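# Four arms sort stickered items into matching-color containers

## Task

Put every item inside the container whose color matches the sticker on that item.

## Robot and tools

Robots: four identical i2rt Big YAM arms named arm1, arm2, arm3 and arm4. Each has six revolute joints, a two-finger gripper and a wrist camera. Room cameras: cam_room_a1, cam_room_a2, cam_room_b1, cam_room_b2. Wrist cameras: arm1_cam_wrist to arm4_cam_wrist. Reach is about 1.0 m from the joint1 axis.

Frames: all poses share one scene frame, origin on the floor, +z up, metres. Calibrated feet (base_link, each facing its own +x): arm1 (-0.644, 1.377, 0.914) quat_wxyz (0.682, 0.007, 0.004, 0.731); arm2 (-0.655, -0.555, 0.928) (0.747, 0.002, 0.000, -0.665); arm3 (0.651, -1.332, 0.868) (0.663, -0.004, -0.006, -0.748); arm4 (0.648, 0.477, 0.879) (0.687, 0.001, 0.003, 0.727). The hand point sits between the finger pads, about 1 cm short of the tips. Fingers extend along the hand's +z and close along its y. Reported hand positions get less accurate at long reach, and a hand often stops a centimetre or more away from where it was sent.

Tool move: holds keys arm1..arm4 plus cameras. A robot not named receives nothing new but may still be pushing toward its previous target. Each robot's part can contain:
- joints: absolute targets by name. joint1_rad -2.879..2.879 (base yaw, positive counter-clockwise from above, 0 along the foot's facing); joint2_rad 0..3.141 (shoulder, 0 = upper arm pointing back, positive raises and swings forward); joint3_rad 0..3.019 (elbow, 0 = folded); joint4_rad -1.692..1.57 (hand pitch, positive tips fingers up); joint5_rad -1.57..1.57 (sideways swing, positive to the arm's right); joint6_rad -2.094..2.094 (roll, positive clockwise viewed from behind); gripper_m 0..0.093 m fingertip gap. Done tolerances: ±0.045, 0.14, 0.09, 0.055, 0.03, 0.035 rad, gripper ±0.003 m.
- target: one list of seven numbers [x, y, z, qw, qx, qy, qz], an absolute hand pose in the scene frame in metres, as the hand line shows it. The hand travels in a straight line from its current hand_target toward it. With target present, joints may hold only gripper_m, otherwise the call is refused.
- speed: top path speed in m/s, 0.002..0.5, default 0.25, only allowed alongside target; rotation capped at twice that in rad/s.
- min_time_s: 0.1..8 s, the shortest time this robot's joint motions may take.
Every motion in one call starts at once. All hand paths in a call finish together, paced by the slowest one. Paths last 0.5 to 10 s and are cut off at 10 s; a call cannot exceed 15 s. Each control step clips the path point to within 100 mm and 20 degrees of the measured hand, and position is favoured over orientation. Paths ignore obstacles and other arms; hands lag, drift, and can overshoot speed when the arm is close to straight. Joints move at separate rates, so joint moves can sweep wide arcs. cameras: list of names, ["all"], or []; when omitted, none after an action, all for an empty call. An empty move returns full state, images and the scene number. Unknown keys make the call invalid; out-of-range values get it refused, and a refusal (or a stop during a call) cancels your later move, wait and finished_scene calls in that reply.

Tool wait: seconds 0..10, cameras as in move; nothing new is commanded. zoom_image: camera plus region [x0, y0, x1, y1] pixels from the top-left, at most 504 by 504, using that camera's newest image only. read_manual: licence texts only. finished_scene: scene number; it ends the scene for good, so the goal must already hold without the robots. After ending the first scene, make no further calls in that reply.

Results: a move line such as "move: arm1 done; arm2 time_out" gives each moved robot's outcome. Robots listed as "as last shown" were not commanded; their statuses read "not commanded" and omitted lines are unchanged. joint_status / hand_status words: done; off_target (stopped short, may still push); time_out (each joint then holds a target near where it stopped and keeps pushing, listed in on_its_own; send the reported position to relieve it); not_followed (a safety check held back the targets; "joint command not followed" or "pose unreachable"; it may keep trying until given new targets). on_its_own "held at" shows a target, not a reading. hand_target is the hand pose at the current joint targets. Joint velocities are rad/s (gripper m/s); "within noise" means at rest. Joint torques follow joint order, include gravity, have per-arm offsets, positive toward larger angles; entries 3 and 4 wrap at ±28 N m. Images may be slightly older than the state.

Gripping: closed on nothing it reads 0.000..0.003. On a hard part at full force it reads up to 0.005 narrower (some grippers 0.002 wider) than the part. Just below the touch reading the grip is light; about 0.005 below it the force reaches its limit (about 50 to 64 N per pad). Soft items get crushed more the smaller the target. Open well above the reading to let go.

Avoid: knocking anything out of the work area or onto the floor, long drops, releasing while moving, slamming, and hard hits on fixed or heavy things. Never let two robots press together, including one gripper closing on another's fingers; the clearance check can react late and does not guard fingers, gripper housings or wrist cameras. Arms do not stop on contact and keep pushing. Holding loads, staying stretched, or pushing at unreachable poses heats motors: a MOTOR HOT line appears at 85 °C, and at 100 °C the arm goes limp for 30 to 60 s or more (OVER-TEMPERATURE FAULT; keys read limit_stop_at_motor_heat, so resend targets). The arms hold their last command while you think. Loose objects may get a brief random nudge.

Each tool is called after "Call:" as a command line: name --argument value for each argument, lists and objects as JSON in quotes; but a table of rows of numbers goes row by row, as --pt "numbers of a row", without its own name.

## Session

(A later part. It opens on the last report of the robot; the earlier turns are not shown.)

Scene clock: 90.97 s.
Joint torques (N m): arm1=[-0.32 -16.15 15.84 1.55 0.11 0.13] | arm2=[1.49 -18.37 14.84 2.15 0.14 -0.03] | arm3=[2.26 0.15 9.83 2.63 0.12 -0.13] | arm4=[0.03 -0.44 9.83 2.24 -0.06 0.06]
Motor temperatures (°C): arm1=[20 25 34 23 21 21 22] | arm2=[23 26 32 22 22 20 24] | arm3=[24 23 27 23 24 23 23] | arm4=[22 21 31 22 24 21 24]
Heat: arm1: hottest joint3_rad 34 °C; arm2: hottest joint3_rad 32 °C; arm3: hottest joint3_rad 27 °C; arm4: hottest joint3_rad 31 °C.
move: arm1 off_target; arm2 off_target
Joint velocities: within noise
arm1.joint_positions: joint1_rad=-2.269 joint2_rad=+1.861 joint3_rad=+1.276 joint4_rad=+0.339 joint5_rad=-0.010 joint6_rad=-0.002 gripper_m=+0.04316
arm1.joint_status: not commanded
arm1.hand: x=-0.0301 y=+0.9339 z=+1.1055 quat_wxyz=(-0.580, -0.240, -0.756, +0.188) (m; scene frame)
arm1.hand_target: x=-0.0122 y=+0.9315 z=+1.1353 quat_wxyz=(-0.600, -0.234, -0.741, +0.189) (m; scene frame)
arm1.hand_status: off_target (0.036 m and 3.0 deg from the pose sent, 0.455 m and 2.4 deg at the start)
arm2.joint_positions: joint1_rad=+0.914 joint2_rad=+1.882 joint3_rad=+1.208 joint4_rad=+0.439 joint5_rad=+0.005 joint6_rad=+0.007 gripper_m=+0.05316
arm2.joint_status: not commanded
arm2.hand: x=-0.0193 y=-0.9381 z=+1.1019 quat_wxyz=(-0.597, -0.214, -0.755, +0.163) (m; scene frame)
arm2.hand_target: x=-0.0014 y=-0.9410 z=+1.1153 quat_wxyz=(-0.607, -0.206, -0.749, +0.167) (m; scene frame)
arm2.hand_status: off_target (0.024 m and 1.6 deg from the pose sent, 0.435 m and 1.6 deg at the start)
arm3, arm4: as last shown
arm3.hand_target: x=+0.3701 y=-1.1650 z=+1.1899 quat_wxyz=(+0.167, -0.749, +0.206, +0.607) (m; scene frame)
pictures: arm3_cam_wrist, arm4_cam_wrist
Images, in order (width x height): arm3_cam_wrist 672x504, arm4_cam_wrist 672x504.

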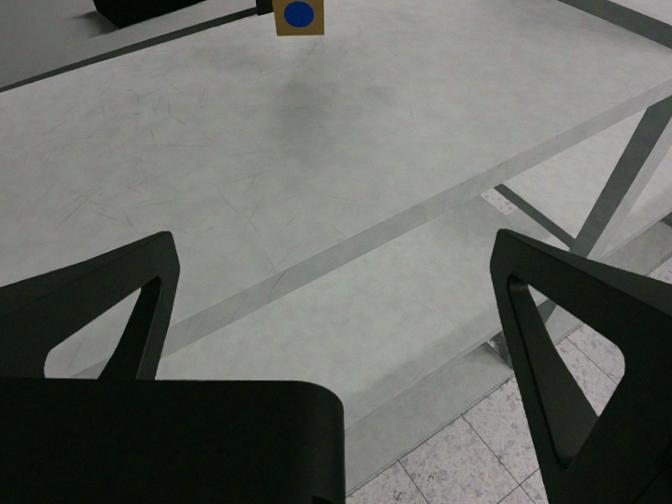

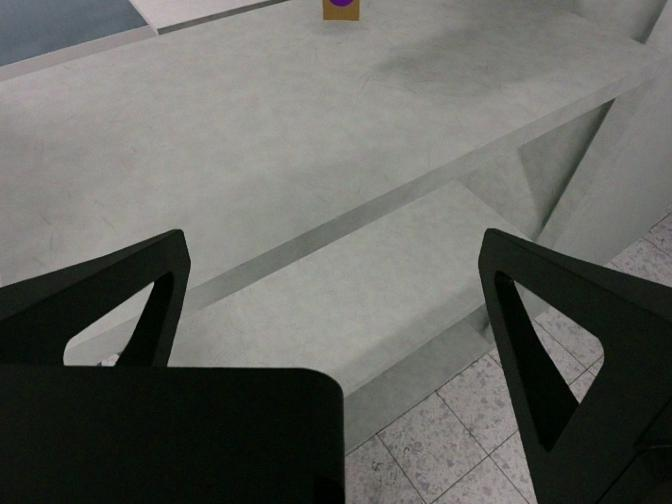

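Call:
move --arm1 '{"target":[0.002,0.93,1.10,0.600,0.234,0.741,-0.189],"speed":0.12}' --arm2 '{"target":[0.012,-0.945,1.068,0.606,0.206,0.749,-0.167],"speed":0.12}' --cameras '["arm3_cam_wrist","arm4_cam_wrist"]'

Call:
zoom_image --camera "arm3_cam_wrist" --region '[200, 0, 400, 120]'

Call:
zoom_image --camera "arm4_cam_wrist" --region '[260, 0, 460, 120]'

Scene clock: 98.43 s.
Joint torques (N m): arm1=[-1.08 -16.21 15.49 2.74 0.1 0.1] | arm2=[1.55 -18.84 14.34 3.49 0.15 -0.02] | arm3=[2.43 0.09 9.81 2.66 0.12 -0.13] | arm4=[0.32 -1.14 10.06 2.13 -0.05 0.05]
Motor temperatures (°C): arm1=[20 24 34 23 21 21 22] | arm2=[23 26 34 22 22 20 24] | arm3=[24 23 27 23 24 23 23] | arm4=[22 21 31 22 24 21 24]
Heat: arm1: hottest joint3_rad 34 °C; arm2: hottest joint3_rad 34 °C; arm3: hottest joint3_rad 27 °C; arm4: hottest joint3_rad 31 °C.
move: arm1 off_target; arm2 off_target
Joint velocities: within noise
arm1.joint_positions: joint1_rad=-2.255 joint2_rad=+1.933 joint3_rad=+1.276 joint4_rad=+0.377 joint5_rad=+0.001 joint6_rad=+0.001 gripper_m=+0.04316
arm1.joint_status: not commanded
arm1.hand: x=-0.0207 y=+0.9373 z=+1.0621 quat_wxyz=(-0.567, -0.242, -0.766, +0.183) (m; scene frame)
arm1.hand_target: x=-0.0011 y=+0.9321 z=+1.1006 quat_wxyz=(-0.600, -0.234, -0.741, +0.189) (m; scene frame)
arm1.hand_status: off_target (0.045 m and 4.8 deg from the pose sent, 0.033 m and 3.0 deg at the start)
arm2.joint_positions: joint1_rad=+0.920 joint2_rad=+1.979 joint3_rad=+1.218 joint4_rad=+0.495 joint5_rad=+0.010 joint6_rad=+0.008 gripper_m=+0.05316
arm2.joint_status: not commanded
arm2.hand: x=-0.0102 y=-0.9394 z=+1.0505 quat_wxyz=(-0.586, -0.216, -0.765, +0.160) (m; scene frame)
arm2.hand_target: x=+0.0099 y=-0.9437 z=+1.0683 quat_wxyz=(-0.606, -0.206, -0.750, +0.167) (m; scene frame)
arm2.hand_status: off_target (0.029 m and 3.3 deg from the pose sent, 0.047 m and 1.6 deg at the start)
arm3, arm4: as last shown
pictures: arm3_cam_wrist, arm4_cam_wrist
Images, in order (width x height): arm3_cam_wrist 672x504, arm4_cam_wrist 672x504.

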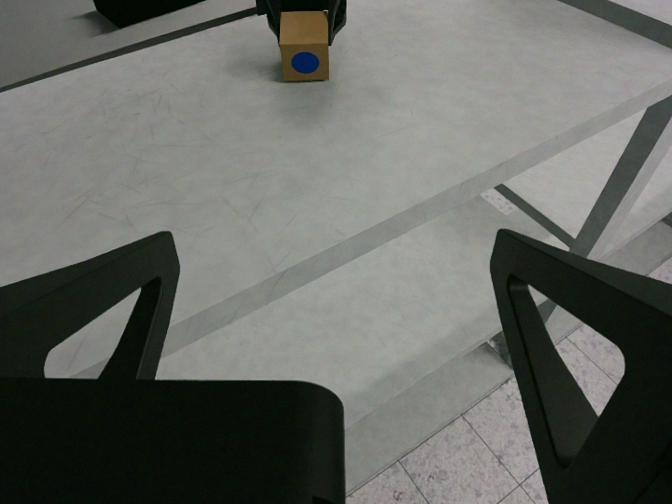

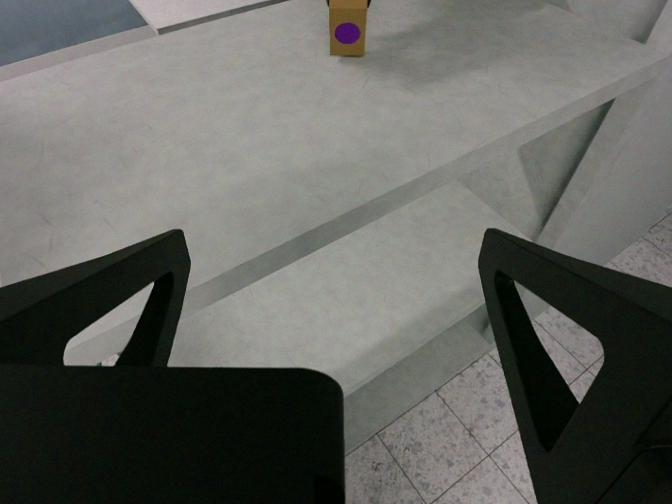

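Scaled by 2.520.

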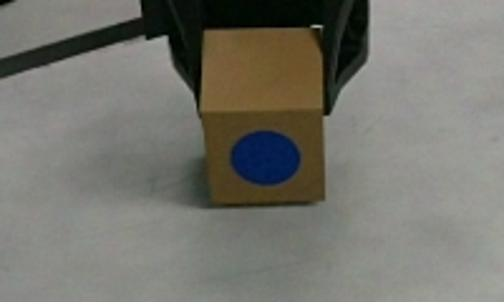

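Scaled by 2.520.

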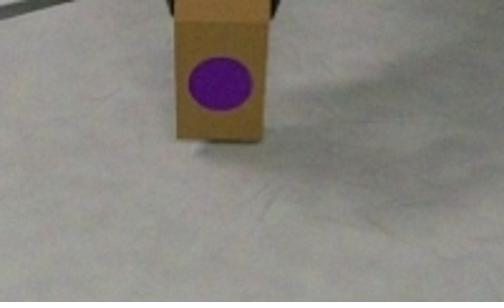

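Call:
move --arm1 '{"target":[0.003,0.93,1.085,0.600,0.234,0.741,-0.189],"speed":0.06}' --arm2 '{"target":[0.014,-0.945,1.057,0.606,0.206,0.749,-0.167],"speed":0.06}' --cameras '["arm3_cam_wrist","arm4_cam_wrist"]'

Call:
zoom_image --camera "arm3_cam_wrist" --region '[200, 0, 400, 120]'

Call:
zoom_image --camera "arm4_cam_wrist" --region '[260, 0, 460, 120]'

Scene clock: 104.07 s.
Joint torques (N m): arm1=[-0.67 -15.38 14.89 2.78 0.08 0.14] | arm2=[1.61 -18.32 14.16 3.51 0.16 -0.01] | arm3=[2.37 0.03 9.83 2.67 0.11 -0.13] | arm4=[0.5 -0.67 9.88 2.13 -0.04 0.06]
Motor temperatures (°C): arm1=[20 25 35 23 21 21 22] | arm2=[23 26 35 22 22 20 24] | arm3=[24 23 28 23 24 23 23] | arm4=[22 21 31 22 24 21 24]
Heat: arm1: hottest joint3_rad 35 °C; arm2: hottest joint3_rad 35 °C; arm3: hottest joint3_rad 28 °C; arm4: hottest joint3_rad 31 °C.
move: arm1 off_target; arm2 off_target
Joint velocities: within noise
arm1.joint_positions: joint1_rad=-2.255 joint2_rad=+1.950 joint3_rad=+1.276 joint4_rad=+0.408 joint5_rad=+0.002 joint6_rad=+0.001 gripper_m=+0.04316
arm1.joint_status: not commanded
arm1.hand: x=-0.0189 y=+0.9357 z=+1.0569 quat_wxyz=(-0.572, -0.241, -0.762, +0.185) (m; scene frame)
arm1.hand_target: x=+0.0006 y=+0.9317 z=+1.0853 quat_wxyz=(-0.600, -0.234, -0.741, +0.189) (m; scene frame)
arm1.hand_status: off_target (0.036 m and 4.1 deg from the pose sent, 0.034 m and 4.8 deg at the start)
arm2.joint_positions: joint1_rad=+0.921 joint2_rad=+1.993 joint3_rad=+1.222 joint4_rad=+0.514 joint5_rad=+0.011 joint6_rad=+0.008 gripper_m=+0.05316
arm2.joint_status: not commanded
arm2.hand: x=-0.0081 y=-0.9403 z=+1.0466 quat_wxyz=(-0.589, -0.216, -0.762, +0.162) (m; scene frame)
arm2.hand_target: x=+0.0121 y=-0.9439 z=+1.0572 quat_wxyz=(-0.606, -0.206, -0.750, +0.167) (m; scene frame)
arm2.hand_status: off_target (0.025 m and 2.8 deg from the pose sent, 0.026 m and 3.3 deg at the start)
arm3, arm4: as last shown
pictures: arm3_cam_wrist, arm4_cam_wrist
Images, in order (width x height): arm3_cam_wrist 672x504, arm4_cam_wrist 672x504.

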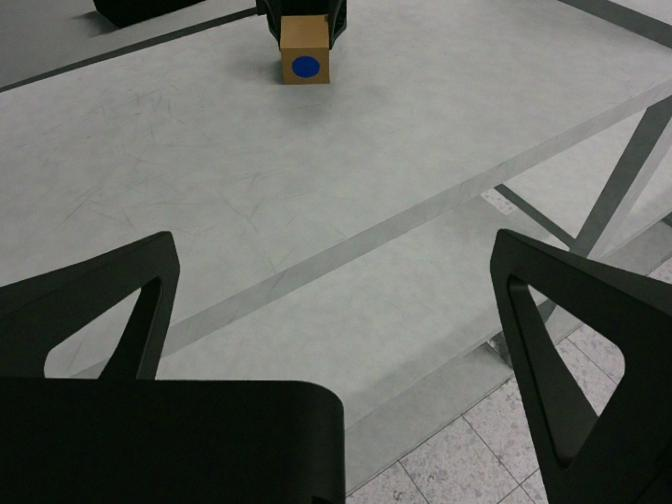

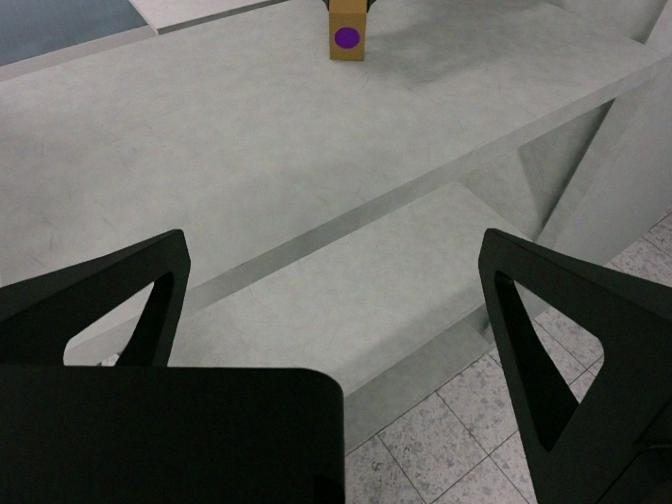

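Scaled by 2.520.

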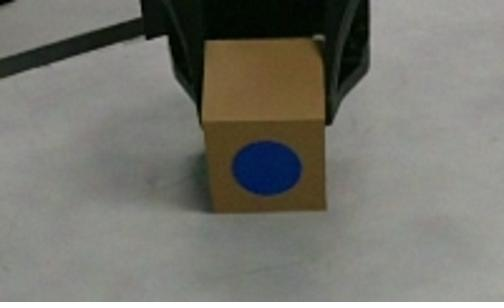

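Scaled by 2.520.

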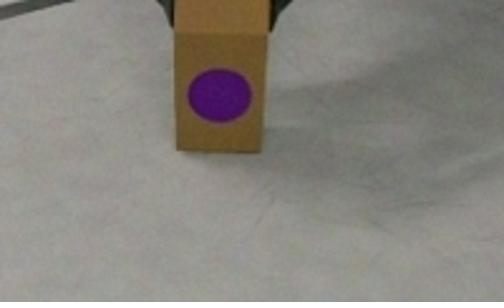

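Call:
move --arm1 '{"joints":{"gripper_m":0.092}}' --arm2 '{"joints":{"gripper_m":0.092}}'

Call:
move --arm1 '{"target":[-0.38,1.185,1.18,0.600,0.234,0.741,-0.189],"speed":0.25}' --arm2 '{"target":[-0.38,-0.72,1.18,0.606,0.206,0.749,-0.167],"speed":0.25}' --cameras '["arm3_cam_wrist","arm4_cam_wrist"]'

Scene clock: 111.40 s.
Joint torques (N m): arm1=[-1.03 -15.91 14.84 2.5 0.08 0.08] | arm2=[1.55 -18.14 13.85 3.52 0.16 -0.02] | arm3=[2.32 -0.15 9.77 2.66 0.11 -0.13] | arm4=[-0.15 -0.62 9.76 2.11 -0.02 0.04]
Motor temperatures (°C): arm1=[20 25 36 23 21 21 22] | arm2=[23 26 34 22 22 20 24] | arm3=[24 23 28 23 24 23 23] | arm4=[22 21 32 22 24 21 24]
Heat: arm1: hottest joint3_rad 36 °C; arm2: hottest joint3_rad 34 °C; arm3: hottest joint3_rad 28 °C; arm4: hottest joint3_rad 32 °C.
move: arm1 done; arm2 done
Joint velocities: within noise
arm1.joint_positions: joint1_rad=-2.255 joint2_rad=+1.950 joint3_rad=+1.276 joint4_rad=+0.411 joint5_rad=+0.003 joint6_rad=+0.001 gripper_m=+0.09196
arm1.joint_status: all done
arm1.hand: x=-0.0188 y=+0.9355 z=+1.0576 quat_wxyz=(-0.573, -0.241, -0.761, +0.186) (m; scene frame)
arm1.hand_target: x=+0.0006 y=+0.9317 z=+1.0852 quat_wxyz=(-0.600, -0.234, -0.741, +0.189) (m; scene frame)
arm1.hand_status: not commanded
arm2.joint_positions: joint1_rad=+0.921 joint2_rad=+1.993 joint3_rad=+1.226 joint4_rad=+0.514 joint5_rad=+0.011 joint6_rad=+0.008 gripper_m=+0.09194
arm2.joint_status: all done
arm2.hand: x=-0.0068 y=-0.9407 z=+1.0488 quat_wxyz=(-0.591, -0.215, -0.761, +0.162) (m; scene frame)
arm2.hand_target: x=+0.0121 y=-0.9439 z=+1.0572 quat_wxyz=(-0.606, -0.206, -0.750, +0.167) (m; scene frame)
arm2.hand_status: not commanded
arm3, arm4: as last shown
pictures: none

Scene clock: 114.00 s.
Joint torques (N m): arm1=[-2.08 4.01 12.67 1.33 -0.05 -0.01] | arm2=[0.73 -0.03 11.47 1.96 -0.18 -0.03] | arm3=[2.32 0.09 9.83 2.65 0.12 -0.12] | arm4=[0.09 -0.79 9.87 2.19 -0.05 0.06]
Motor temperatures (°C): arm1=[20 25 36 23 21 21 22] | arm2=[23 26 34 22 22 20 24] | arm3=[24 23 28 23 24 23 23] | arm4=[22 21 32 22 24 21 24]
Heat: arm1: hottest joint3_rad 36 °C; arm2: hottest joint3_rad 34 °C; arm3: hottest joint3_rad 28 °C; arm4: hottest joint3_rad 32 °C.
move: arm1 done; arm2 off_target
Joint velocities: within noise
arm1.joint_positions: joint1_rad=-2.290 joint2_rad=+0.383 joint3_rad=+0.337 joint4_rad=-0.137 joint5_rad=-0.050 joint6_rad=+0.002 gripper_m=+0.09196
arm1.joint_status: not commanded
arm1.hand: x=-0.3789 y=+1.1884 z=+1.1822 quat_wxyz=(-0.606, -0.231, -0.738, +0.187) (m; scene frame)
arm1.hand_target: x=-0.3800 y=+1.1851 z=+1.1800 quat_wxyz=(-0.600, -0.234, -0.741, +0.189) (m; scene frame)
arm1.hand_status: done (0.004 m and 0.9 deg from the pose sent, 0.456 m and 3.9 deg at the start)
arm2.joint_positions: joint1_rad=+0.921 joint2_rad=+0.387 joint3_rad=+0.313 joint4_rad=-0.107 joint5_rad=+0.010 joint6_rad=+0.008 gripper_m=+0.09194
arm2.joint_status: not commanded
arm2.hand: x=-0.3795 y=-0.7213 z=+1.1913 quat_wxyz=(-0.618, -0.209, -0.739, +0.168) (m; scene frame)
arm2.hand_target: x=-0.3801 y=-0.7201 z=+1.1801 quat_wxyz=(-0.607, -0.206, -0.749, +0.167) (m; scene frame)
arm2.hand_status: off_target (0.011 m and 1.8 deg from the pose sent, 0.453 m and 2.5 deg at the start)
arm3, arm4: as last shown
pictures: arm3_cam_wrist, arm4_cam_wrist
Images, in order (width x height): arm3_cam_wrist 672x504, arm4_cam_wrist 672x504.

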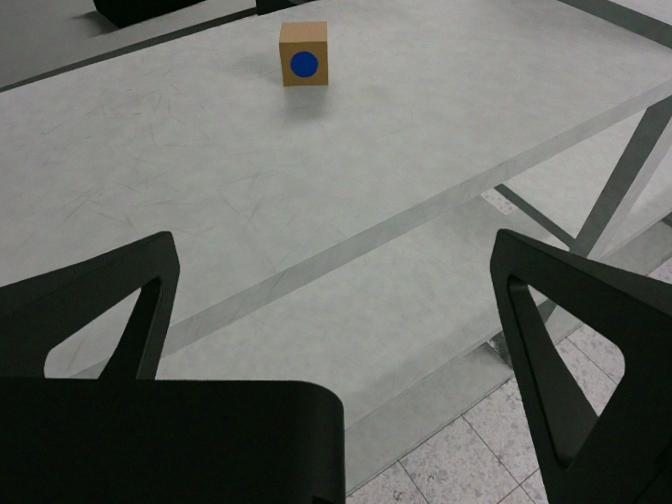

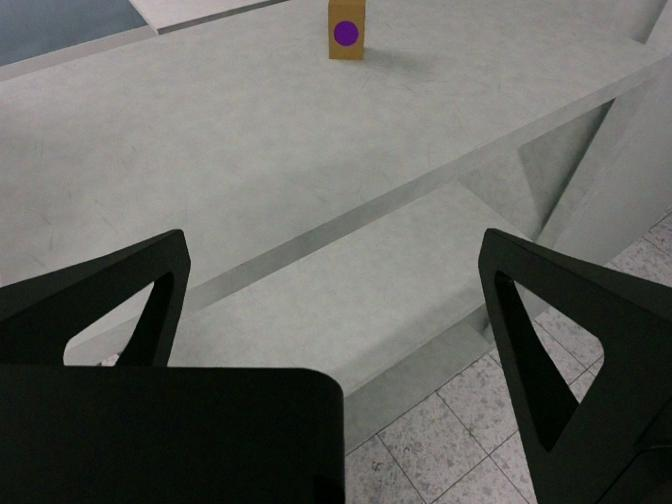

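Call:
move --arm3 '{"target":[0.075,-1.012,1.08,0.1564,-0.7526,0.1932,0.6093],"speed":0.25}' --arm4 '{"target":[0.12,0.855,1.08,0.189,-0.741,0.234,0.600],"speed":0.25}' --cameras '["arm3_cam_wrist","arm4_cam_wrist"]'

Scene clock: 129.30 s.
Joint torques (N m): arm1=[-2.37 3.6 12.62 1.52 -0.07 -0.04] | arm2=[0.73 0.09 11.47 2 -0.18 -0.04] | arm3=[2.61 -15.21 11.79 2.58 -0.1 -0.13] | arm4=[1.32 -15.21 10.52 2.28 0.2 0.11]
Motor temperatures (°C): arm1=[20 25 34 23 21 21 22] | arm2=[23 26 33 22 22 20 23] | arm3=[24 23 28 23 24 23 23] | arm4=[22 21 32 22 24 21 24]
Heat: arm1: hottest joint3_rad 34 °C; arm2: hottest joint3_rad 33 °C; arm3: hottest joint3_rad 28 °C; arm4: hottest joint3_rad 32 °C.
move: arm3 off_target; arm4 off_target
Joint velocities: within noise
arm1, arm2: as last shown
arm3.joint_positions: joint1_rad=-1.966 joint2_rad=+1.628 joint3_rad=+0.916 joint4_rad=+0.449 joint5_rad=+0.007 joint6_rad=-0.003 gripper_m=+0.09397
arm3.joint_status: not commanded
arm3.hand: x=+0.0946 y=-1.0118 z=+1.0534 quat_wxyz=(+0.154, -0.768, +0.207, +0.586) (m; scene frame)
arm3.hand_target: x=+0.0767 y=-1.0131 z=+1.0803 quat_wxyz=(+0.156, -0.753, +0.193, +0.610) (m; scene frame)
arm3.hand_status: off_target (0.033 m and 3.6 deg from the pose sent, 0.350 m and 2.9 deg at the start)
arm4.joint_positions: joint1_rad=+0.886 joint2_rad=+1.634 joint3_rad=+0.885 joint4_rad=+0.485 joint5_rad=-0.012 joint6_rad=-0.014 gripper_m=+0.09396
arm4.joint_status: not commanded
arm4.hand: x=+0.1359 y=+0.8487 z=+1.0593 quat_wxyz=(-0.185, +0.757, -0.238, -0.580) (m; scene frame)
arm4.hand_target: x=+0.1212 y=+0.8541 z=+1.0803 quat_wxyz=(-0.189, +0.741, -0.234, -0.600) (m; scene frame)
arm4.hand_status: off_target (0.027 m and 3.0 deg from the pose sent, 0.332 m and 1.8 deg at the start)
pictures: arm3_cam_wrist, arm4_cam_wrist
Images, in order (width x height): arm3_cam_wrist 672x504, arm4_cam_wrist 672x504.

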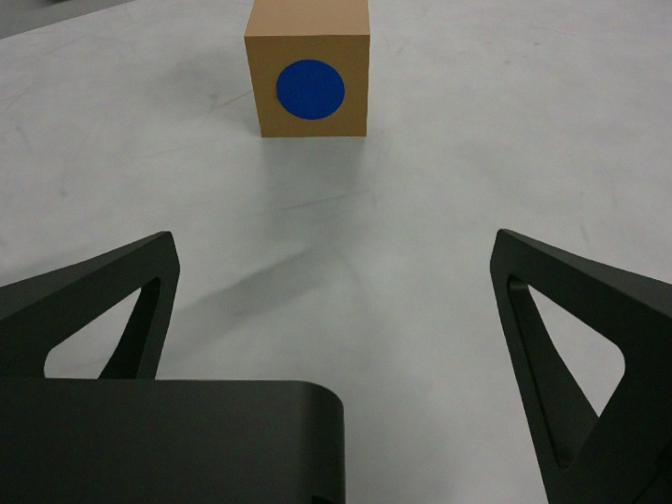

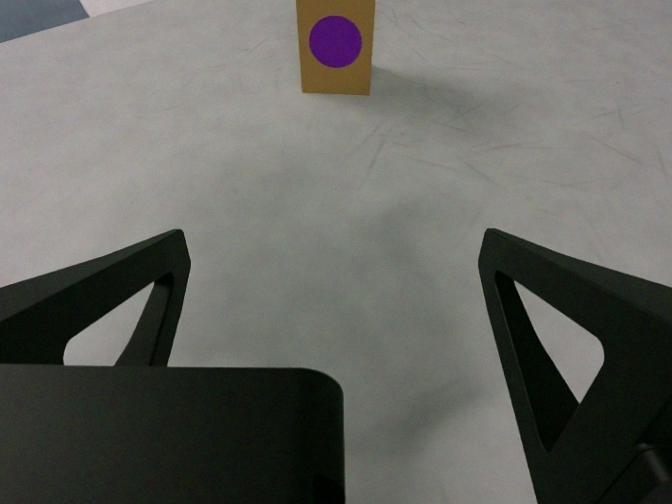

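Call:
move --arm3 '{"target":[-0.043,-0.958,1.06,0.1564,-0.7526,0.1932,0.6093],"speed":0.15}' --arm4 '{"target":[-0.041,0.963,1.063,0.189,-0.741,0.234,0.600],"speed":0.15}' --cameras '["arm3_cam_wrist","arm4_cam_wrist"]'

Scene clock: 137.87 s.
Joint torques (N m): arm1=[-2.73 3.37 12.49 1.51 -0.08 0.01] | arm2=[0.79 0.09 11.43 2 -0.19 -0.04] | arm3=[2.43 -20.31 12.68 1.57 0.11 -0.11] | arm4=[1.38 -21.71 12.19 1.06 0.24 0.14]
Motor temperatures (°C): arm1=[20 24 34 23 21 21 22] | arm2=[23 25 32 22 22 20 23] | arm3=[24 23 29 23 24 23 23] | arm4=[22 22 33 22 24 21 24]
Heat: arm1: hottest joint3_rad 34 °C; arm2: hottest joint3_rad 32 °C; arm3: hottest joint3_rad 29 °C; arm4: hottest joint3_rad 33 °C.
move: arm3 off_target; arm4 off_target
Joint velocities: within noise
arm1, arm2: as last shown
arm3.joint_positions: joint1_rad=-1.951 joint2_rad=+1.927 joint3_rad=+1.310 joint4_rad=+0.387 joint5_rad=+0.016 joint6_rad=-0.003 gripper_m=+0.09397
arm3.joint_status: not commanded
arm3.hand: x=-0.0237 y=-0.9558 z=+1.0457 quat_wxyz=(+0.156, -0.759, +0.202, +0.598) (m; scene frame)
arm3.hand_target: x=-0.0415 y=-0.9588 z=+1.0603 quat_wxyz=(+0.156, -0.753, +0.193, +0.610) (m; scene frame)
arm3.hand_status: off_target (0.024 m and 1.8 deg from the pose sent, 0.148 m and 3.6 deg at the start)
arm4.joint_positions: joint1_rad=+0.894 joint2_rad=+2.063 joint3_rad=+1.514 joint4_rad=+0.325 joint5_rad=-0.004 joint6_rad=-0.014 gripper_m=+0.09396
arm4.joint_status: not commanded
arm4.hand: x=-0.0255 y=+0.9593 z=+1.0586 quat_wxyz=(-0.191, +0.745, -0.234, -0.595) (m; scene frame)
arm4.hand_target: x=-0.0400 y=+0.9623 z=+1.0630 quat_wxyz=(-0.189, +0.741, -0.234, -0.600) (m; scene frame)
arm4.hand_status: off_target (0.017 m and 0.8 deg from the pose sent, 0.211 m and 3.1 deg at the start)
pictures: arm3_cam_wrist, arm4_cam_wrist
Images, in order (width x height): arm3_cam_wrist 672x504, arm4_cam_wrist 672x504.

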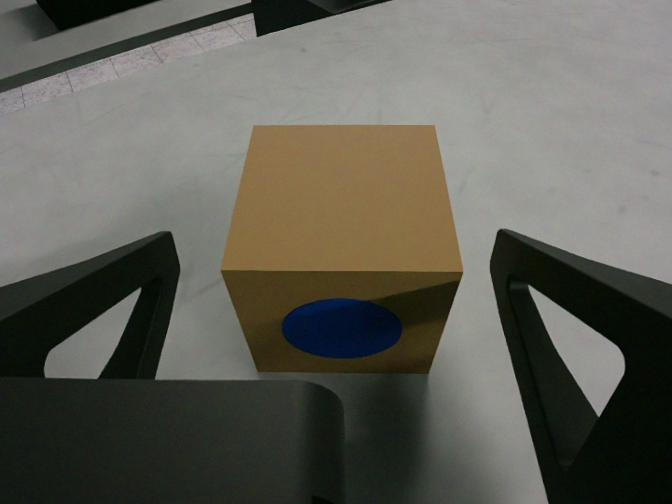

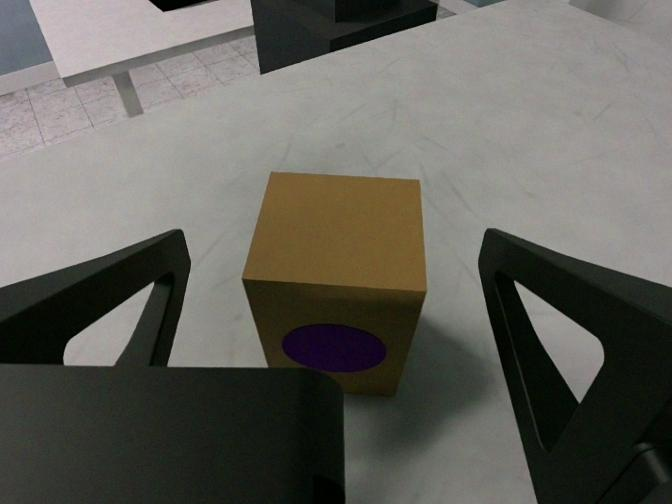

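Call:
move --arm3 '{"target":[-0.056,-0.951,1.058,0.1564,-0.7526,0.1932,0.6093],"speed":0.15}' --arm4 '{"joints":{"gripper_m":0.025}}'

Call:
move --arm3 '{"joints":{"gripper_m":0.035}}' --arm4 '{"target":[0.37,0.68,1.24,0.189,-0.741,0.234,0.600],"speed":0.3}' --cameras '["arm3_cam_wrist","arm4_cam_wrist"]'

Scene clock: 144.13 s.
Joint torques (N m): arm1=[-2.96 3.9 12.72 1.32 -0.06 -0.02] | arm2=[0.73 -0.09 11.44 2 -0.18 -0.04] | arm3=[2.55 -20.31 12.83 1.52 0.1 -0.1] | arm4=[1.55 -22.01 12.18 1.03 0.18 0.13]
Motor temperatures (°C): arm1=[20 24 34 23 21 21 22] | arm2=[23 25 32 22 22 20 23] | arm3=[24 23 29 23 24 23 23] | arm4=[22 22 33 22 24 21 24]
Heat: arm1: hottest joint3_rad 34 °C; arm2: hottest joint3_rad 32 °C; arm3: hottest joint3_rad 29 °C; arm4: hottest joint3_rad 33 °C.
move: arm3 off_target; arm4 off_target
Joint velocities: within noise
arm1, arm2: as last shown
arm3.joint_positions: joint1_rad=-1.951 joint2_rad=+1.959 joint3_rad=+1.362 joint4_rad=+0.371 joint5_rad=+0.016 joint6_rad=-0.003 gripper_m=+0.09397
arm3.joint_status: not commanded
arm3.hand: x=-0.0367 y=-0.9487 z=+1.0462 quat_wxyz=(+0.156, -0.758, +0.202, +0.600) (m; scene frame)
arm3.hand_target: x=-0.0546 y=-0.9518 z=+1.0582 quat_wxyz=(+0.156, -0.753, +0.193, +0.610) (m; scene frame)
arm3.hand_status: off_target (0.023 m and 1.6 deg from the pose sent, 0.035 m and 1.8 deg at the start)
arm4.joint_positions: joint1_rad=+0.894 joint2_rad=+2.063 joint3_rad=+1.514 joint4_rad=+0.325 joint5_rad=-0.003 joint6_rad=-0.013 gripper_m=+0.04464
arm4.joint_status: gripper_m off_target (ended at +0.04467, target +0.02500)
arm4.hand: x=-0.0254 y=+0.9594 z=+1.0586 quat_wxyz=(-0.191, +0.745, -0.234, -0.595) (m; scene frame)
arm4.hand_target: x=-0.0400 y=+0.9623 z=+1.0630 quat_wxyz=(-0.189, +0.741, -0.234, -0.600) (m; scene frame)
arm4.hand_status: not commanded
pictures: none

Scene clock: 146.67 s.
Joint torques (N m): arm1=[-2.67 3.31 12.66 1.46 -0.06 -0.03] | arm2=[0.67 -0.09 11.43 1.99 -0.18 -0.04] | arm3=[2.43 -20.25 12.89 1.55 0.07 -0.1] | arm4=[-0.26 -0.15 10.13 1.11 -0.05 0.09]
Motor temperatures (°C): arm1=[20 24 34 23 21 21 22] | arm2=[23 25 32 22 22 20 23] | arm3=[24 23 29 23 24 23 23] | arm4=[22 22 33 22 24 21 25]
Heat: arm1: hottest joint3_rad 34 °C; arm2: hottest joint3_rad 32 °C; arm3: hottest joint3_rad 29 °C; arm4: hottest joint3_rad 33 °C.
move: arm3 off_target; arm4 done
Joint velocities: within noise
arm1, arm2: as last shown
arm3.joint_positions: joint1_rad=-1.951 joint2_rad=+1.959 joint3_rad=+1.362 joint4_rad=+0.371 joint5_rad=+0.017 joint6_rad=-0.003 gripper_m=+0.05306
arm3.joint_status: gripper_m off_target (ended at +0.05309, target +0.03500)
arm3.hand: x=-0.0368 y=-0.9488 z=+1.0462 quat_wxyz=(+0.157, -0.758, +0.202, +0.600) (m; scene frame)
arm3.hand_target: x=-0.0546 y=-0.9518 z=+1.0582 quat_wxyz=(+0.156, -0.753, +0.193, +0.610) (m; scene frame)
arm3.hand_status: not commanded
arm4.joint_positions: joint1_rad=+0.889 joint2_rad=+0.493 joint3_rad=+0.602 joint4_rad=-0.308 joint5_rad=-0.017 joint6_rad=-0.013 gripper_m=+0.04464
arm4.joint_status: not commanded
arm4.hand: x=+0.3698 y=+0.6774 z=+1.2416 quat_wxyz=(-0.191, +0.738, -0.229, -0.605) (m; scene frame)
arm4.hand_target: x=+0.3700 y=+0.6799 z=+1.2402 quat_wxyz=(-0.189, +0.741, -0.234, -0.600) (m; scene frame)
arm4.hand_status: done (0.003 m and 0.8 deg from the pose sent, 0.517 m and 0.8 deg at the start)
pictures: arm3_cam_wrist, arm4_cam_wrist
Images, in order (width x height): arm3_cam_wrist 672x504, arm4_cam_wrist 672x504.

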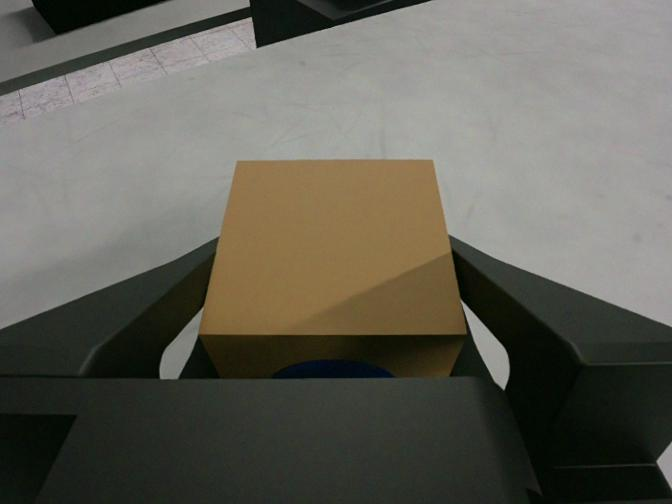

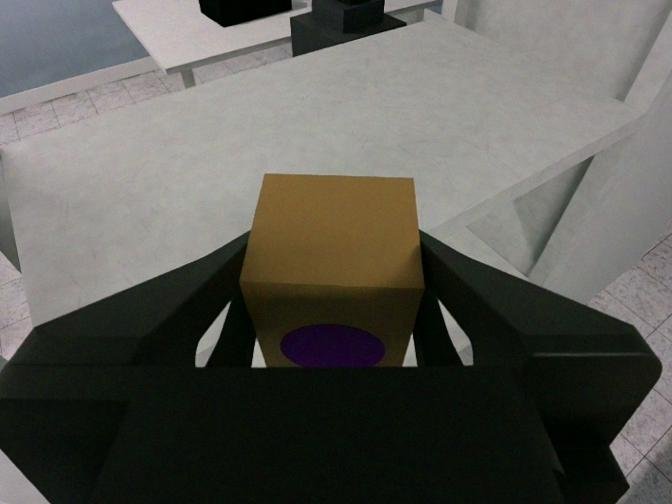

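Call:
move --arm3 '{"target":[0.37,-1.16,1.24,0.1665,-0.749,0.2057,0.6066],"speed":0.3}'

Call:
move --arm3 '{"joints":{"joint1_rad":1.25,"joint2_rad":0.65,"joint3_rad":1.43,"joint4_rad":-1.45,"joint5_rad":0,"joint6_rad":0},"min_time_s":4}' --arm4 '{"joints":{"joint1_rad":-1.09,"joint2_rad":0.65,"joint3_rad":1.43,"joint4_rad":-1.45,"joint5_rad":0,"joint6_rad":0},"min_time_s":3}' --cameras '["arm3_cam_wrist","arm4_cam_wrist"]'

Scene clock: 161.23 s.
Joint torques (N m): arm1=[-2.32 3.14 12.52 1.58 -0.1 0.02] | arm2=[0.73 -0.21 11.43 2 -0.17 -0.03] | arm3=[0.38 0.73 10.88 1.69 -0.1 -0.12] | arm4=[-0.03 0.62 10.22 1.11 -0.05 0.1]
Motor temperatures (°C): arm1=[20 24 34 23 21 21 22] | arm2=[23 25 32 22 22 20 23] | arm3=[24 24 30 23 24 23 24] | arm4=[22 22 36 22 24 21 25]
Heat: arm1: hottest joint3_rad 34 °C; arm2: hottest joint3_rad 32 °C; arm3: hottest joint3_rad 30 °C; arm4: hottest joint3_rad 36 °C.
move: arm3 done
Joint velocities: within noise
arm1, arm2, arm4: as last shown
arm3.joint_positions: joint1_rad=-1.965 joint2_rad=+0.435 joint3_rad=+0.621 joint4_rad=-0.387 joint5_rad=+0.011 joint6_rad=-0.004 gripper_m=+0.05306
arm3.joint_status: not commanded
arm3.hand: x=+0.3683 y=-1.1641 z=+1.2374 quat_wxyz=(+0.161, -0.750, +0.203, +0.608) (m; scene frame)
arm3.hand_target: x=+0.3700 y=-1.1601 z=+1.2400 quat_wxyz=(+0.167, -0.749, +0.206, +0.607) (m; scene frame)
arm3.hand_status: done (0.005 m and 0.7 deg from the pose sent, 0.498 m and 1.8 deg at the start)
pictures: none

Scene clock: 165.60 s.
Joint torques (N m): arm1=[-2.55 3.84 12.55 1.42 -0.07 -0.01] | arm2=[0.67 -0.03 11.44 1.98 -0.18 -0.03] | arm3=[2.02 2.14 12.14 1.35 0.02 -0.02] | arm4=[0.73 2.55 10.56 0.84 0.18 0.14]
Motor temperatures (°C): arm1=[20 24 34 23 21 21 22] | arm2=[23 25 32 22 22 20 23] | arm3=[24 24 31 23 24 23 24] | arm4=[22 22 36 22 24 21 25]
Heat: arm1: hottest joint3_rad 34 °C; arm2: hottest joint3_rad 32 °C; arm3: hottest joint3_rad 31 °C; arm4: hottest joint3_rad 36 °C.
move: arm3 done; arm4 done
Joint velocities: within noise
arm1, arm2: as last shown
arm3.joint_positions: joint1_rad=+1.239 joint2_rad=+0.643 joint3_rad=+1.380 joint4_rad=-1.445 joint5_rad=+0.001 joint6_rad=-0.004 gripper_m=+0.05307
arm3.joint_status: all done
arm3.hand: x=+0.8575 y=-1.4259 z=+1.3767 quat_wxyz=(-0.409, -0.199, -0.885, +0.101) (m; scene frame)
arm3.hand_target: x=+0.8558 y=-1.4220 z=+1.3975 quat_wxyz=(-0.427, -0.194, -0.877, +0.101) (m; scene frame)
arm3.hand_status: not commanded
arm4.joint_positions: joint1_rad=-1.087 joint2_rad=+0.639 joint3_rad=+1.385 joint4_rad=-1.440 joint5_rad=-0.002 joint6_rad=-0.011 gripper_m=+0.04464
arm4.joint_status: all done
arm4.hand: x=+0.8473 y=+0.5971 z=+1.3895 quat_wxyz=(-0.407, +0.247, -0.872, -0.111) (m; scene frame)
arm4.hand_target: x=+0.8460 y=+0.5951 z=+1.4060 quat_wxyz=(-0.417, +0.239, -0.869, -0.115) (m; scene frame)
arm4.hand_status: not commanded
pictures: arm3_cam_wrist, arm4_cam_wrist
Images, in order (width x height): arm3_cam_wrist 672x504, arm4_cam_wrist 672x504.

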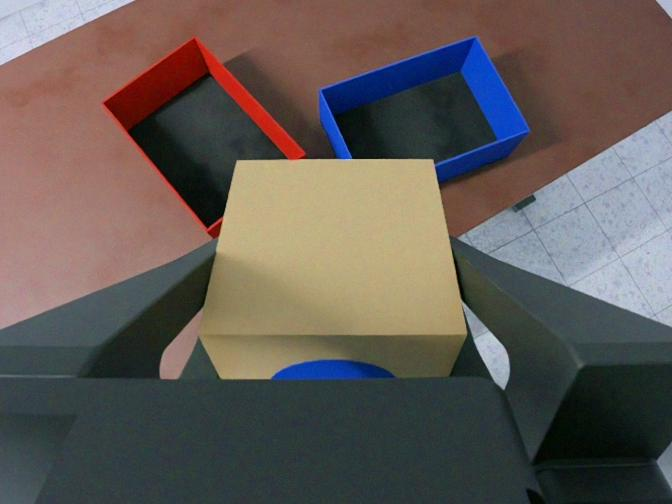

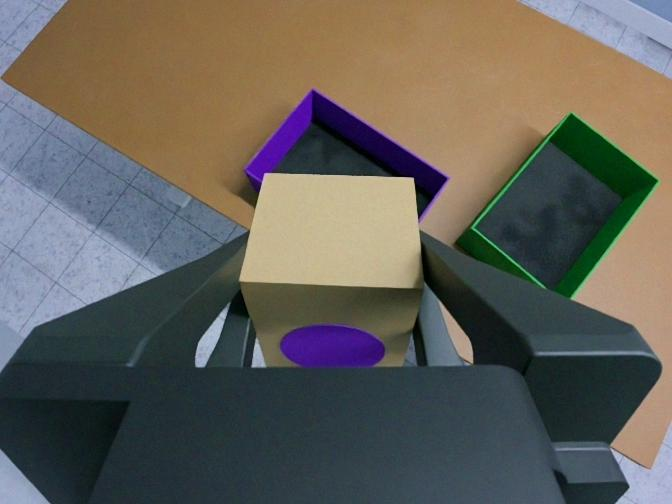

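Call:
move --arm3 '{"target":[1.12,-1.70,0.98,0,0.3256,0.9455,0],"speed":0.35}' --arm4 '{"target":[1.12,0.76,0.95,0,-0.2656,0.964,0],"speed":0.35}' --cameras '["arm3_cam_wrist","arm4_cam_wrist"]'

Scene clock: 182.20 s.
Joint torques (N m): arm1=[-3.14 3.66 12.72 1.37 -0.06 -0.05] | arm2=[0.79 0.03 11.4 1.96 -0.17 -0.03] | arm3=[0.09 -23.06 12.46 -0.58 0.12 0.01] | arm4=[0.67 -20.25 10.65 -0.51 0.11 0.18]
Motor temperatures (°C): arm1=[20 24 34 23 21 21 22] | arm2=[23 25 32 22 22 20 23] | arm3=[24 24 32 23 24 23 24] | arm4=[22 22 37 22 24 21 26]
Heat: arm1: hottest joint3_rad 34 °C; arm2: hottest joint3_rad 32 °C; arm3: hottest joint3_rad 32 °C; arm4: hottest joint3_rad 37 °C.
move: arm3 off_target; arm4 off_target
Joint velocities: within noise
arm1, arm2: as last shown
arm3.joint_positions: joint1_rad=+1.035 joint2_rad=+1.980 joint3_rad=+1.650 joint4_rad=-1.308 joint5_rad=-0.012 joint6_rad=-0.014 gripper_m=+0.05307
arm3.joint_status: not commanded
arm3.hand: x=+1.1110 y=-1.6828 z=+0.9524 quat_wxyz=(+0.027, -0.316, -0.948, -0.011) (m; scene frame)
arm3.hand_target: x=+1.1189 y=-1.6991 z=+0.9802 quat_wxyz=(+0.000, -0.325, -0.946, +0.000) (m; scene frame)
arm3.hand_status: off_target (0.034 m and 3.5 deg from the pose sent, 0.549 m and 51.3 deg at the start)
arm4.joint_positions: joint1_rad=-1.087 joint2_rad=+1.871 joint3_rad=+1.412 joint4_rad=-1.146 joint5_rad=-0.002 joint6_rad=-0.011 gripper_m=+0.04464
arm4.joint_status: not commanded
arm4.hand: x=+1.1050 y=+0.7512 z=+0.9310 quat_wxyz=(+0.020, +0.272, -0.962, +0.005) (m; scene frame)
arm4.hand_target: x=+1.1193 y=+0.7595 z=+0.9503 quat_wxyz=(+0.000, +0.266, -0.964, +0.000) (m; scene frame)
arm4.hand_status: off_target (0.026 m and 2.5 deg from the pose sent, 0.542 m and 49.9 deg at the start)
pictures: arm3_cam_wrist, arm4_cam_wrist
Images, in order (width x height): arm3_cam_wrist 672x504, arm4_cam_wrist 672x504.

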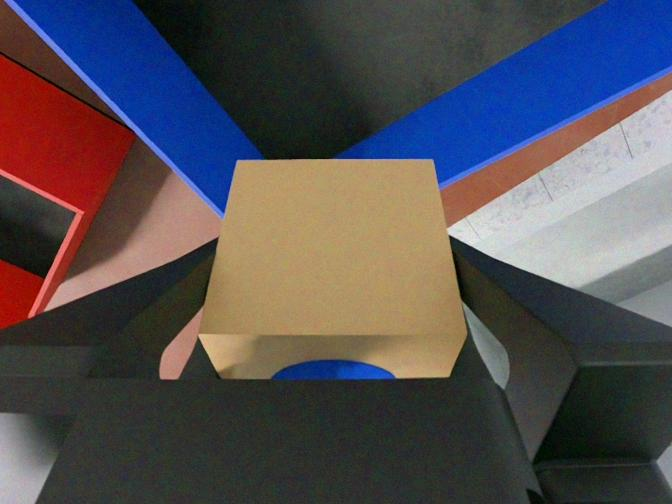

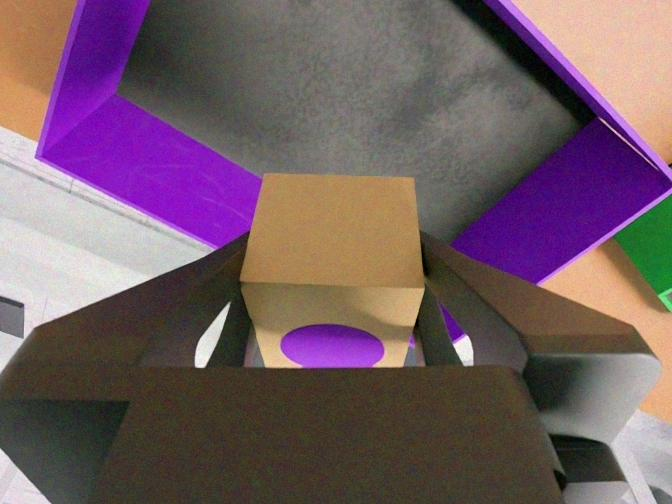

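Call:
move --arm3 '{"target":[1.147,-1.740,0.90,0,0.334,0.9426,0],"speed":0.3}' --arm4 '{"target":[1.107,0.733,0.81,0,-0.2656,0.964,0],"speed":0.25}' --cameras '["arm3_cam_wrist","arm4_cam_wrist"]'

Scene clock: 204.20 s.
Joint torques (N m): arm1=[-2.73 3.37 12.72 1.43 -0.05 -0.01] | arm2=[0.79 -0.15 11.44 2.02 -0.18 -0.04] | arm3=[0.32 -24.06 12.18 0.08 0.12 -0.01] | arm4=[0.26 -19.6 6.64 0.38 0.12 -0.09]
Motor temperatures (°C): arm1=[20 24 34 23 21 21 21] | arm2=[23 25 32 22 22 20 23] | arm3=[24 26 34 23 24 23 24] | arm4=[22 23 35 22 24 21 26]
Heat: arm1: hottest joint3_rad 34 °C; arm2: hottest joint3_rad 32 °C; arm3: hottest joint3_rad 34 °C; arm4: hottest joint3_rad 35 °C.
move: arm3 off_target; arm4 done
Joint velocities: within noise
arm1.joint_positions: joint1_rad=-2.290 joint2_rad=+0.383 joint3_rad=+0.337 joint4_rad=-0.137 joint5_rad=-0.050 joint6_rad=+0.002 gripper_m=+0.09196
arm1.joint_status: not commanded
arm1.hand: x=-0.3789 y=+1.1884 z=+1.1822 quat_wxyz=(-0.606, -0.231, -0.738, +0.187) (m; scene frame)
arm1.hand_target: x=-0.3800 y=+1.1851 z=+1.1800 quat_wxyz=(-0.600, -0.234, -0.741, +0.189) (m; scene frame)
arm1.hand_status: not commanded
arm2.joint_positions: joint1_rad=+0.921 joint2_rad=+0.387 joint3_rad=+0.313 joint4_rad=-0.107 joint5_rad=+0.010 joint6_rad=+0.008 gripper_m=+0.09194
arm2.joint_status: not commanded
arm2.hand: x=-0.3795 y=-0.7213 z=+1.1913 quat_wxyz=(-0.618, -0.209, -0.739, +0.168) (m; scene frame)
arm2.hand_target: x=-0.3801 y=-0.7201 z=+1.1801 quat_wxyz=(-0.607, -0.206, -0.749, +0.167) (m; scene frame)
arm2.hand_status: not commanded
arm3.joint_positions: joint1_rad=+1.013 joint2_rad=+2.156 joint3_rad=+1.741 joint4_rad=-1.226 joint5_rad=-0.012 joint6_rad=-0.014 gripper_m=+0.05308
arm3.joint_status: not commanded
arm3.hand: x=+1.1342 y=-1.7193 z=+0.8805 quat_wxyz=(+0.028, -0.327, -0.945, -0.011) (m; scene frame)
arm3.hand_target: x=+1.1458 y=-1.7392 z=+0.9007 quat_wxyz=(+0.000, -0.334, -0.943, +0.000) (m; scene frame)
arm3.hand_status: off_target (0.031 m and 3.6 deg from the pose sent, 0.085 m and 4.0 deg at the start)
arm4.joint_positions: joint1_rad=-1.114 joint2_rad=+2.015 joint3_rad=+1.251 joint4_rad=-0.823 joint5_rad=-0.001 joint6_rad=-0.015 gripper_m=+0.04464
arm4.joint_status: not commanded
arm4.hand: x=+1.0985 y=+0.7313 z=+0.8073 quat_wxyz=(+0.011, +0.261, -0.965, +0.002) (m; scene frame)
arm4.hand_target: x=+1.1069 y=+0.7330 z=+0.8102 quat_wxyz=(+0.000, +0.266, -0.964, +0.000) (m; scene frame)
arm4.hand_status: done (0.009 m and 1.4 deg from the pose sent, 0.122 m and 2.5 deg at the start)
pictures: arm3_cam_wrist, arm4_cam_wrist
Images, in order (width x height): arm3_cam_wrist 672x504, arm4_cam_wrist 672x504.

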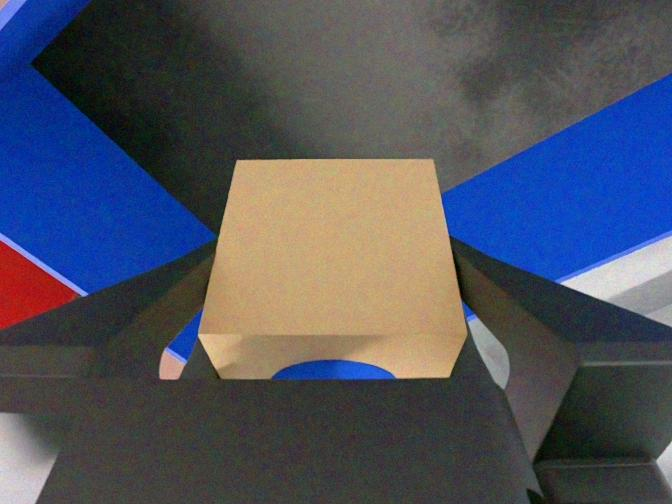

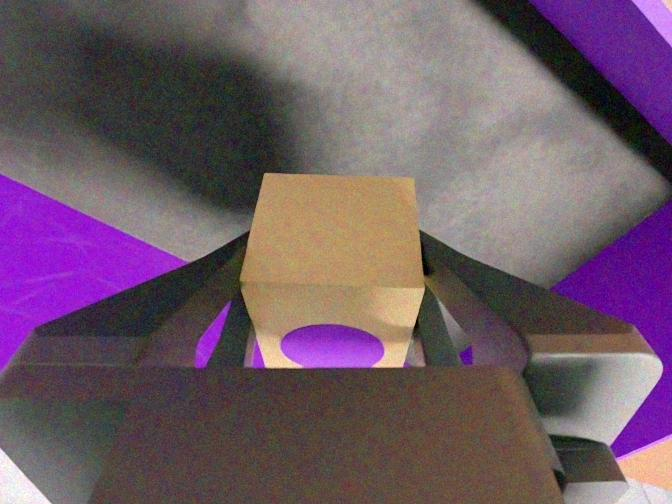

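Call:
move --arm3 '{"target":[1.155,-1.748,0.79,0,0.334,0.9426,0],"speed":0.2}' --arm4 '{"target":[1.112,0.735,0.75,0,-0.2656,0.964,0],"speed":0.12}' --cameras '["arm3_cam_wrist","arm4_cam_wrist"]'

Scene clock: 208.60 s.
Joint torques (N m): arm1=[-2.37 3.19 12.72 1.66 -0.04 -0.04] | arm2=[0.79 0.03 11.44 1.99 -0.18 -0.03] | arm3=[0.09 -25.47 9.74 0.21 0.11 0] | arm4=[0.5 -19.14 6.67 0.61 0.1 -0.07]
Motor temperatures (°C): arm1=[20 24 34 23 21 21 21] | arm2=[23 24 32 22 22 20 23] | arm3=[24 25 34 23 24 23 24] | arm4=[22 23 35 22 24 21 26]
Heat: arm1: hottest joint3_rad 34 °C; arm2: hottest joint3_rad 32 °C; arm3: hottest joint3_rad 34 °C; arm4: hottest joint3_rad 35 °C.
move: arm3 off_target; arm4 off_target
Joint velocities: within noise
arm1, arm2: as last shown
arm3.joint_positions: joint1_rad=+1.013 joint2_rad=+2.324 joint3_rad=+1.741 joint4_rad=-1.043 joint5_rad=-0.012 joint6_rad=-0.014 gripper_m=+0.05308
arm3.joint_status: not commanded
arm3.hand: x=+1.1467 y=-1.7307 z=+0.7758 quat_wxyz=(+0.021, -0.327, -0.945, -0.009) (m; scene frame)
arm3.hand_target: x=+1.1544 y=-1.7477 z=+0.7905 quat_wxyz=(+0.000, -0.334, -0.943, +0.000) (m; scene frame)
arm3.hand_status: off_target (0.024 m and 2.8 deg from the pose sent, 0.097 m and 3.6 deg at the start)
arm4.joint_positions: joint1_rad=-1.114 joint2_rad=+2.119 joint3_rad=+1.252 joint4_rad=-0.713 joint5_rad=-0.001 joint6_rad=-0.018 gripper_m=+0.04464
arm4.joint_status: not commanded
arm4.hand: x=+1.1019 y=+0.7331 z=+0.7553 quat_wxyz=(+0.007, +0.263, -0.965, +0.002) (m; scene frame)
arm4.hand_target: x=+1.1117 y=+0.7349 z=+0.7502 quat_wxyz=(+0.000, +0.266, -0.964, +0.000) (m; scene frame)
arm4.hand_status: off_target (0.012 m and 0.9 deg from the pose sent, 0.059 m and 1.4 deg at the start)
pictures: arm3_cam_wrist, arm4_cam_wrist
Images, in order (width x height): arm3_cam_wrist 672x504, arm4_cam_wrist 672x504.

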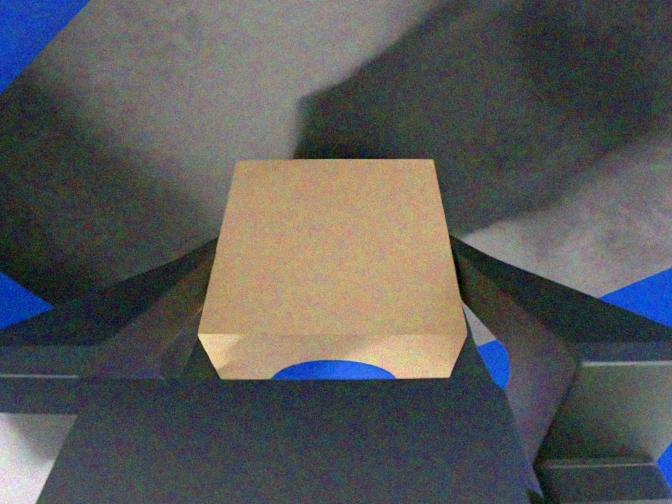

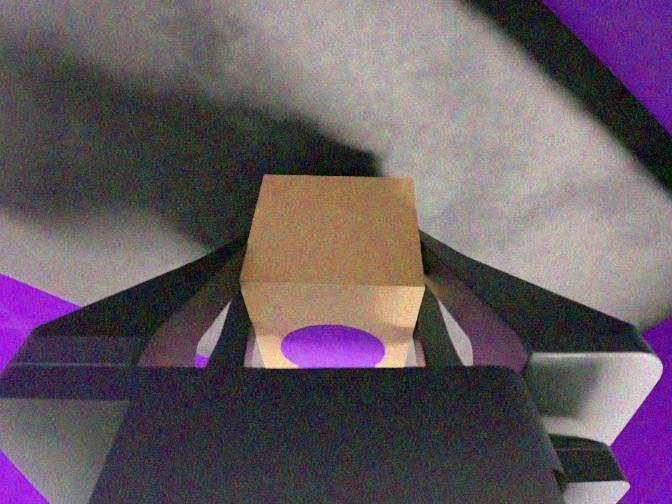

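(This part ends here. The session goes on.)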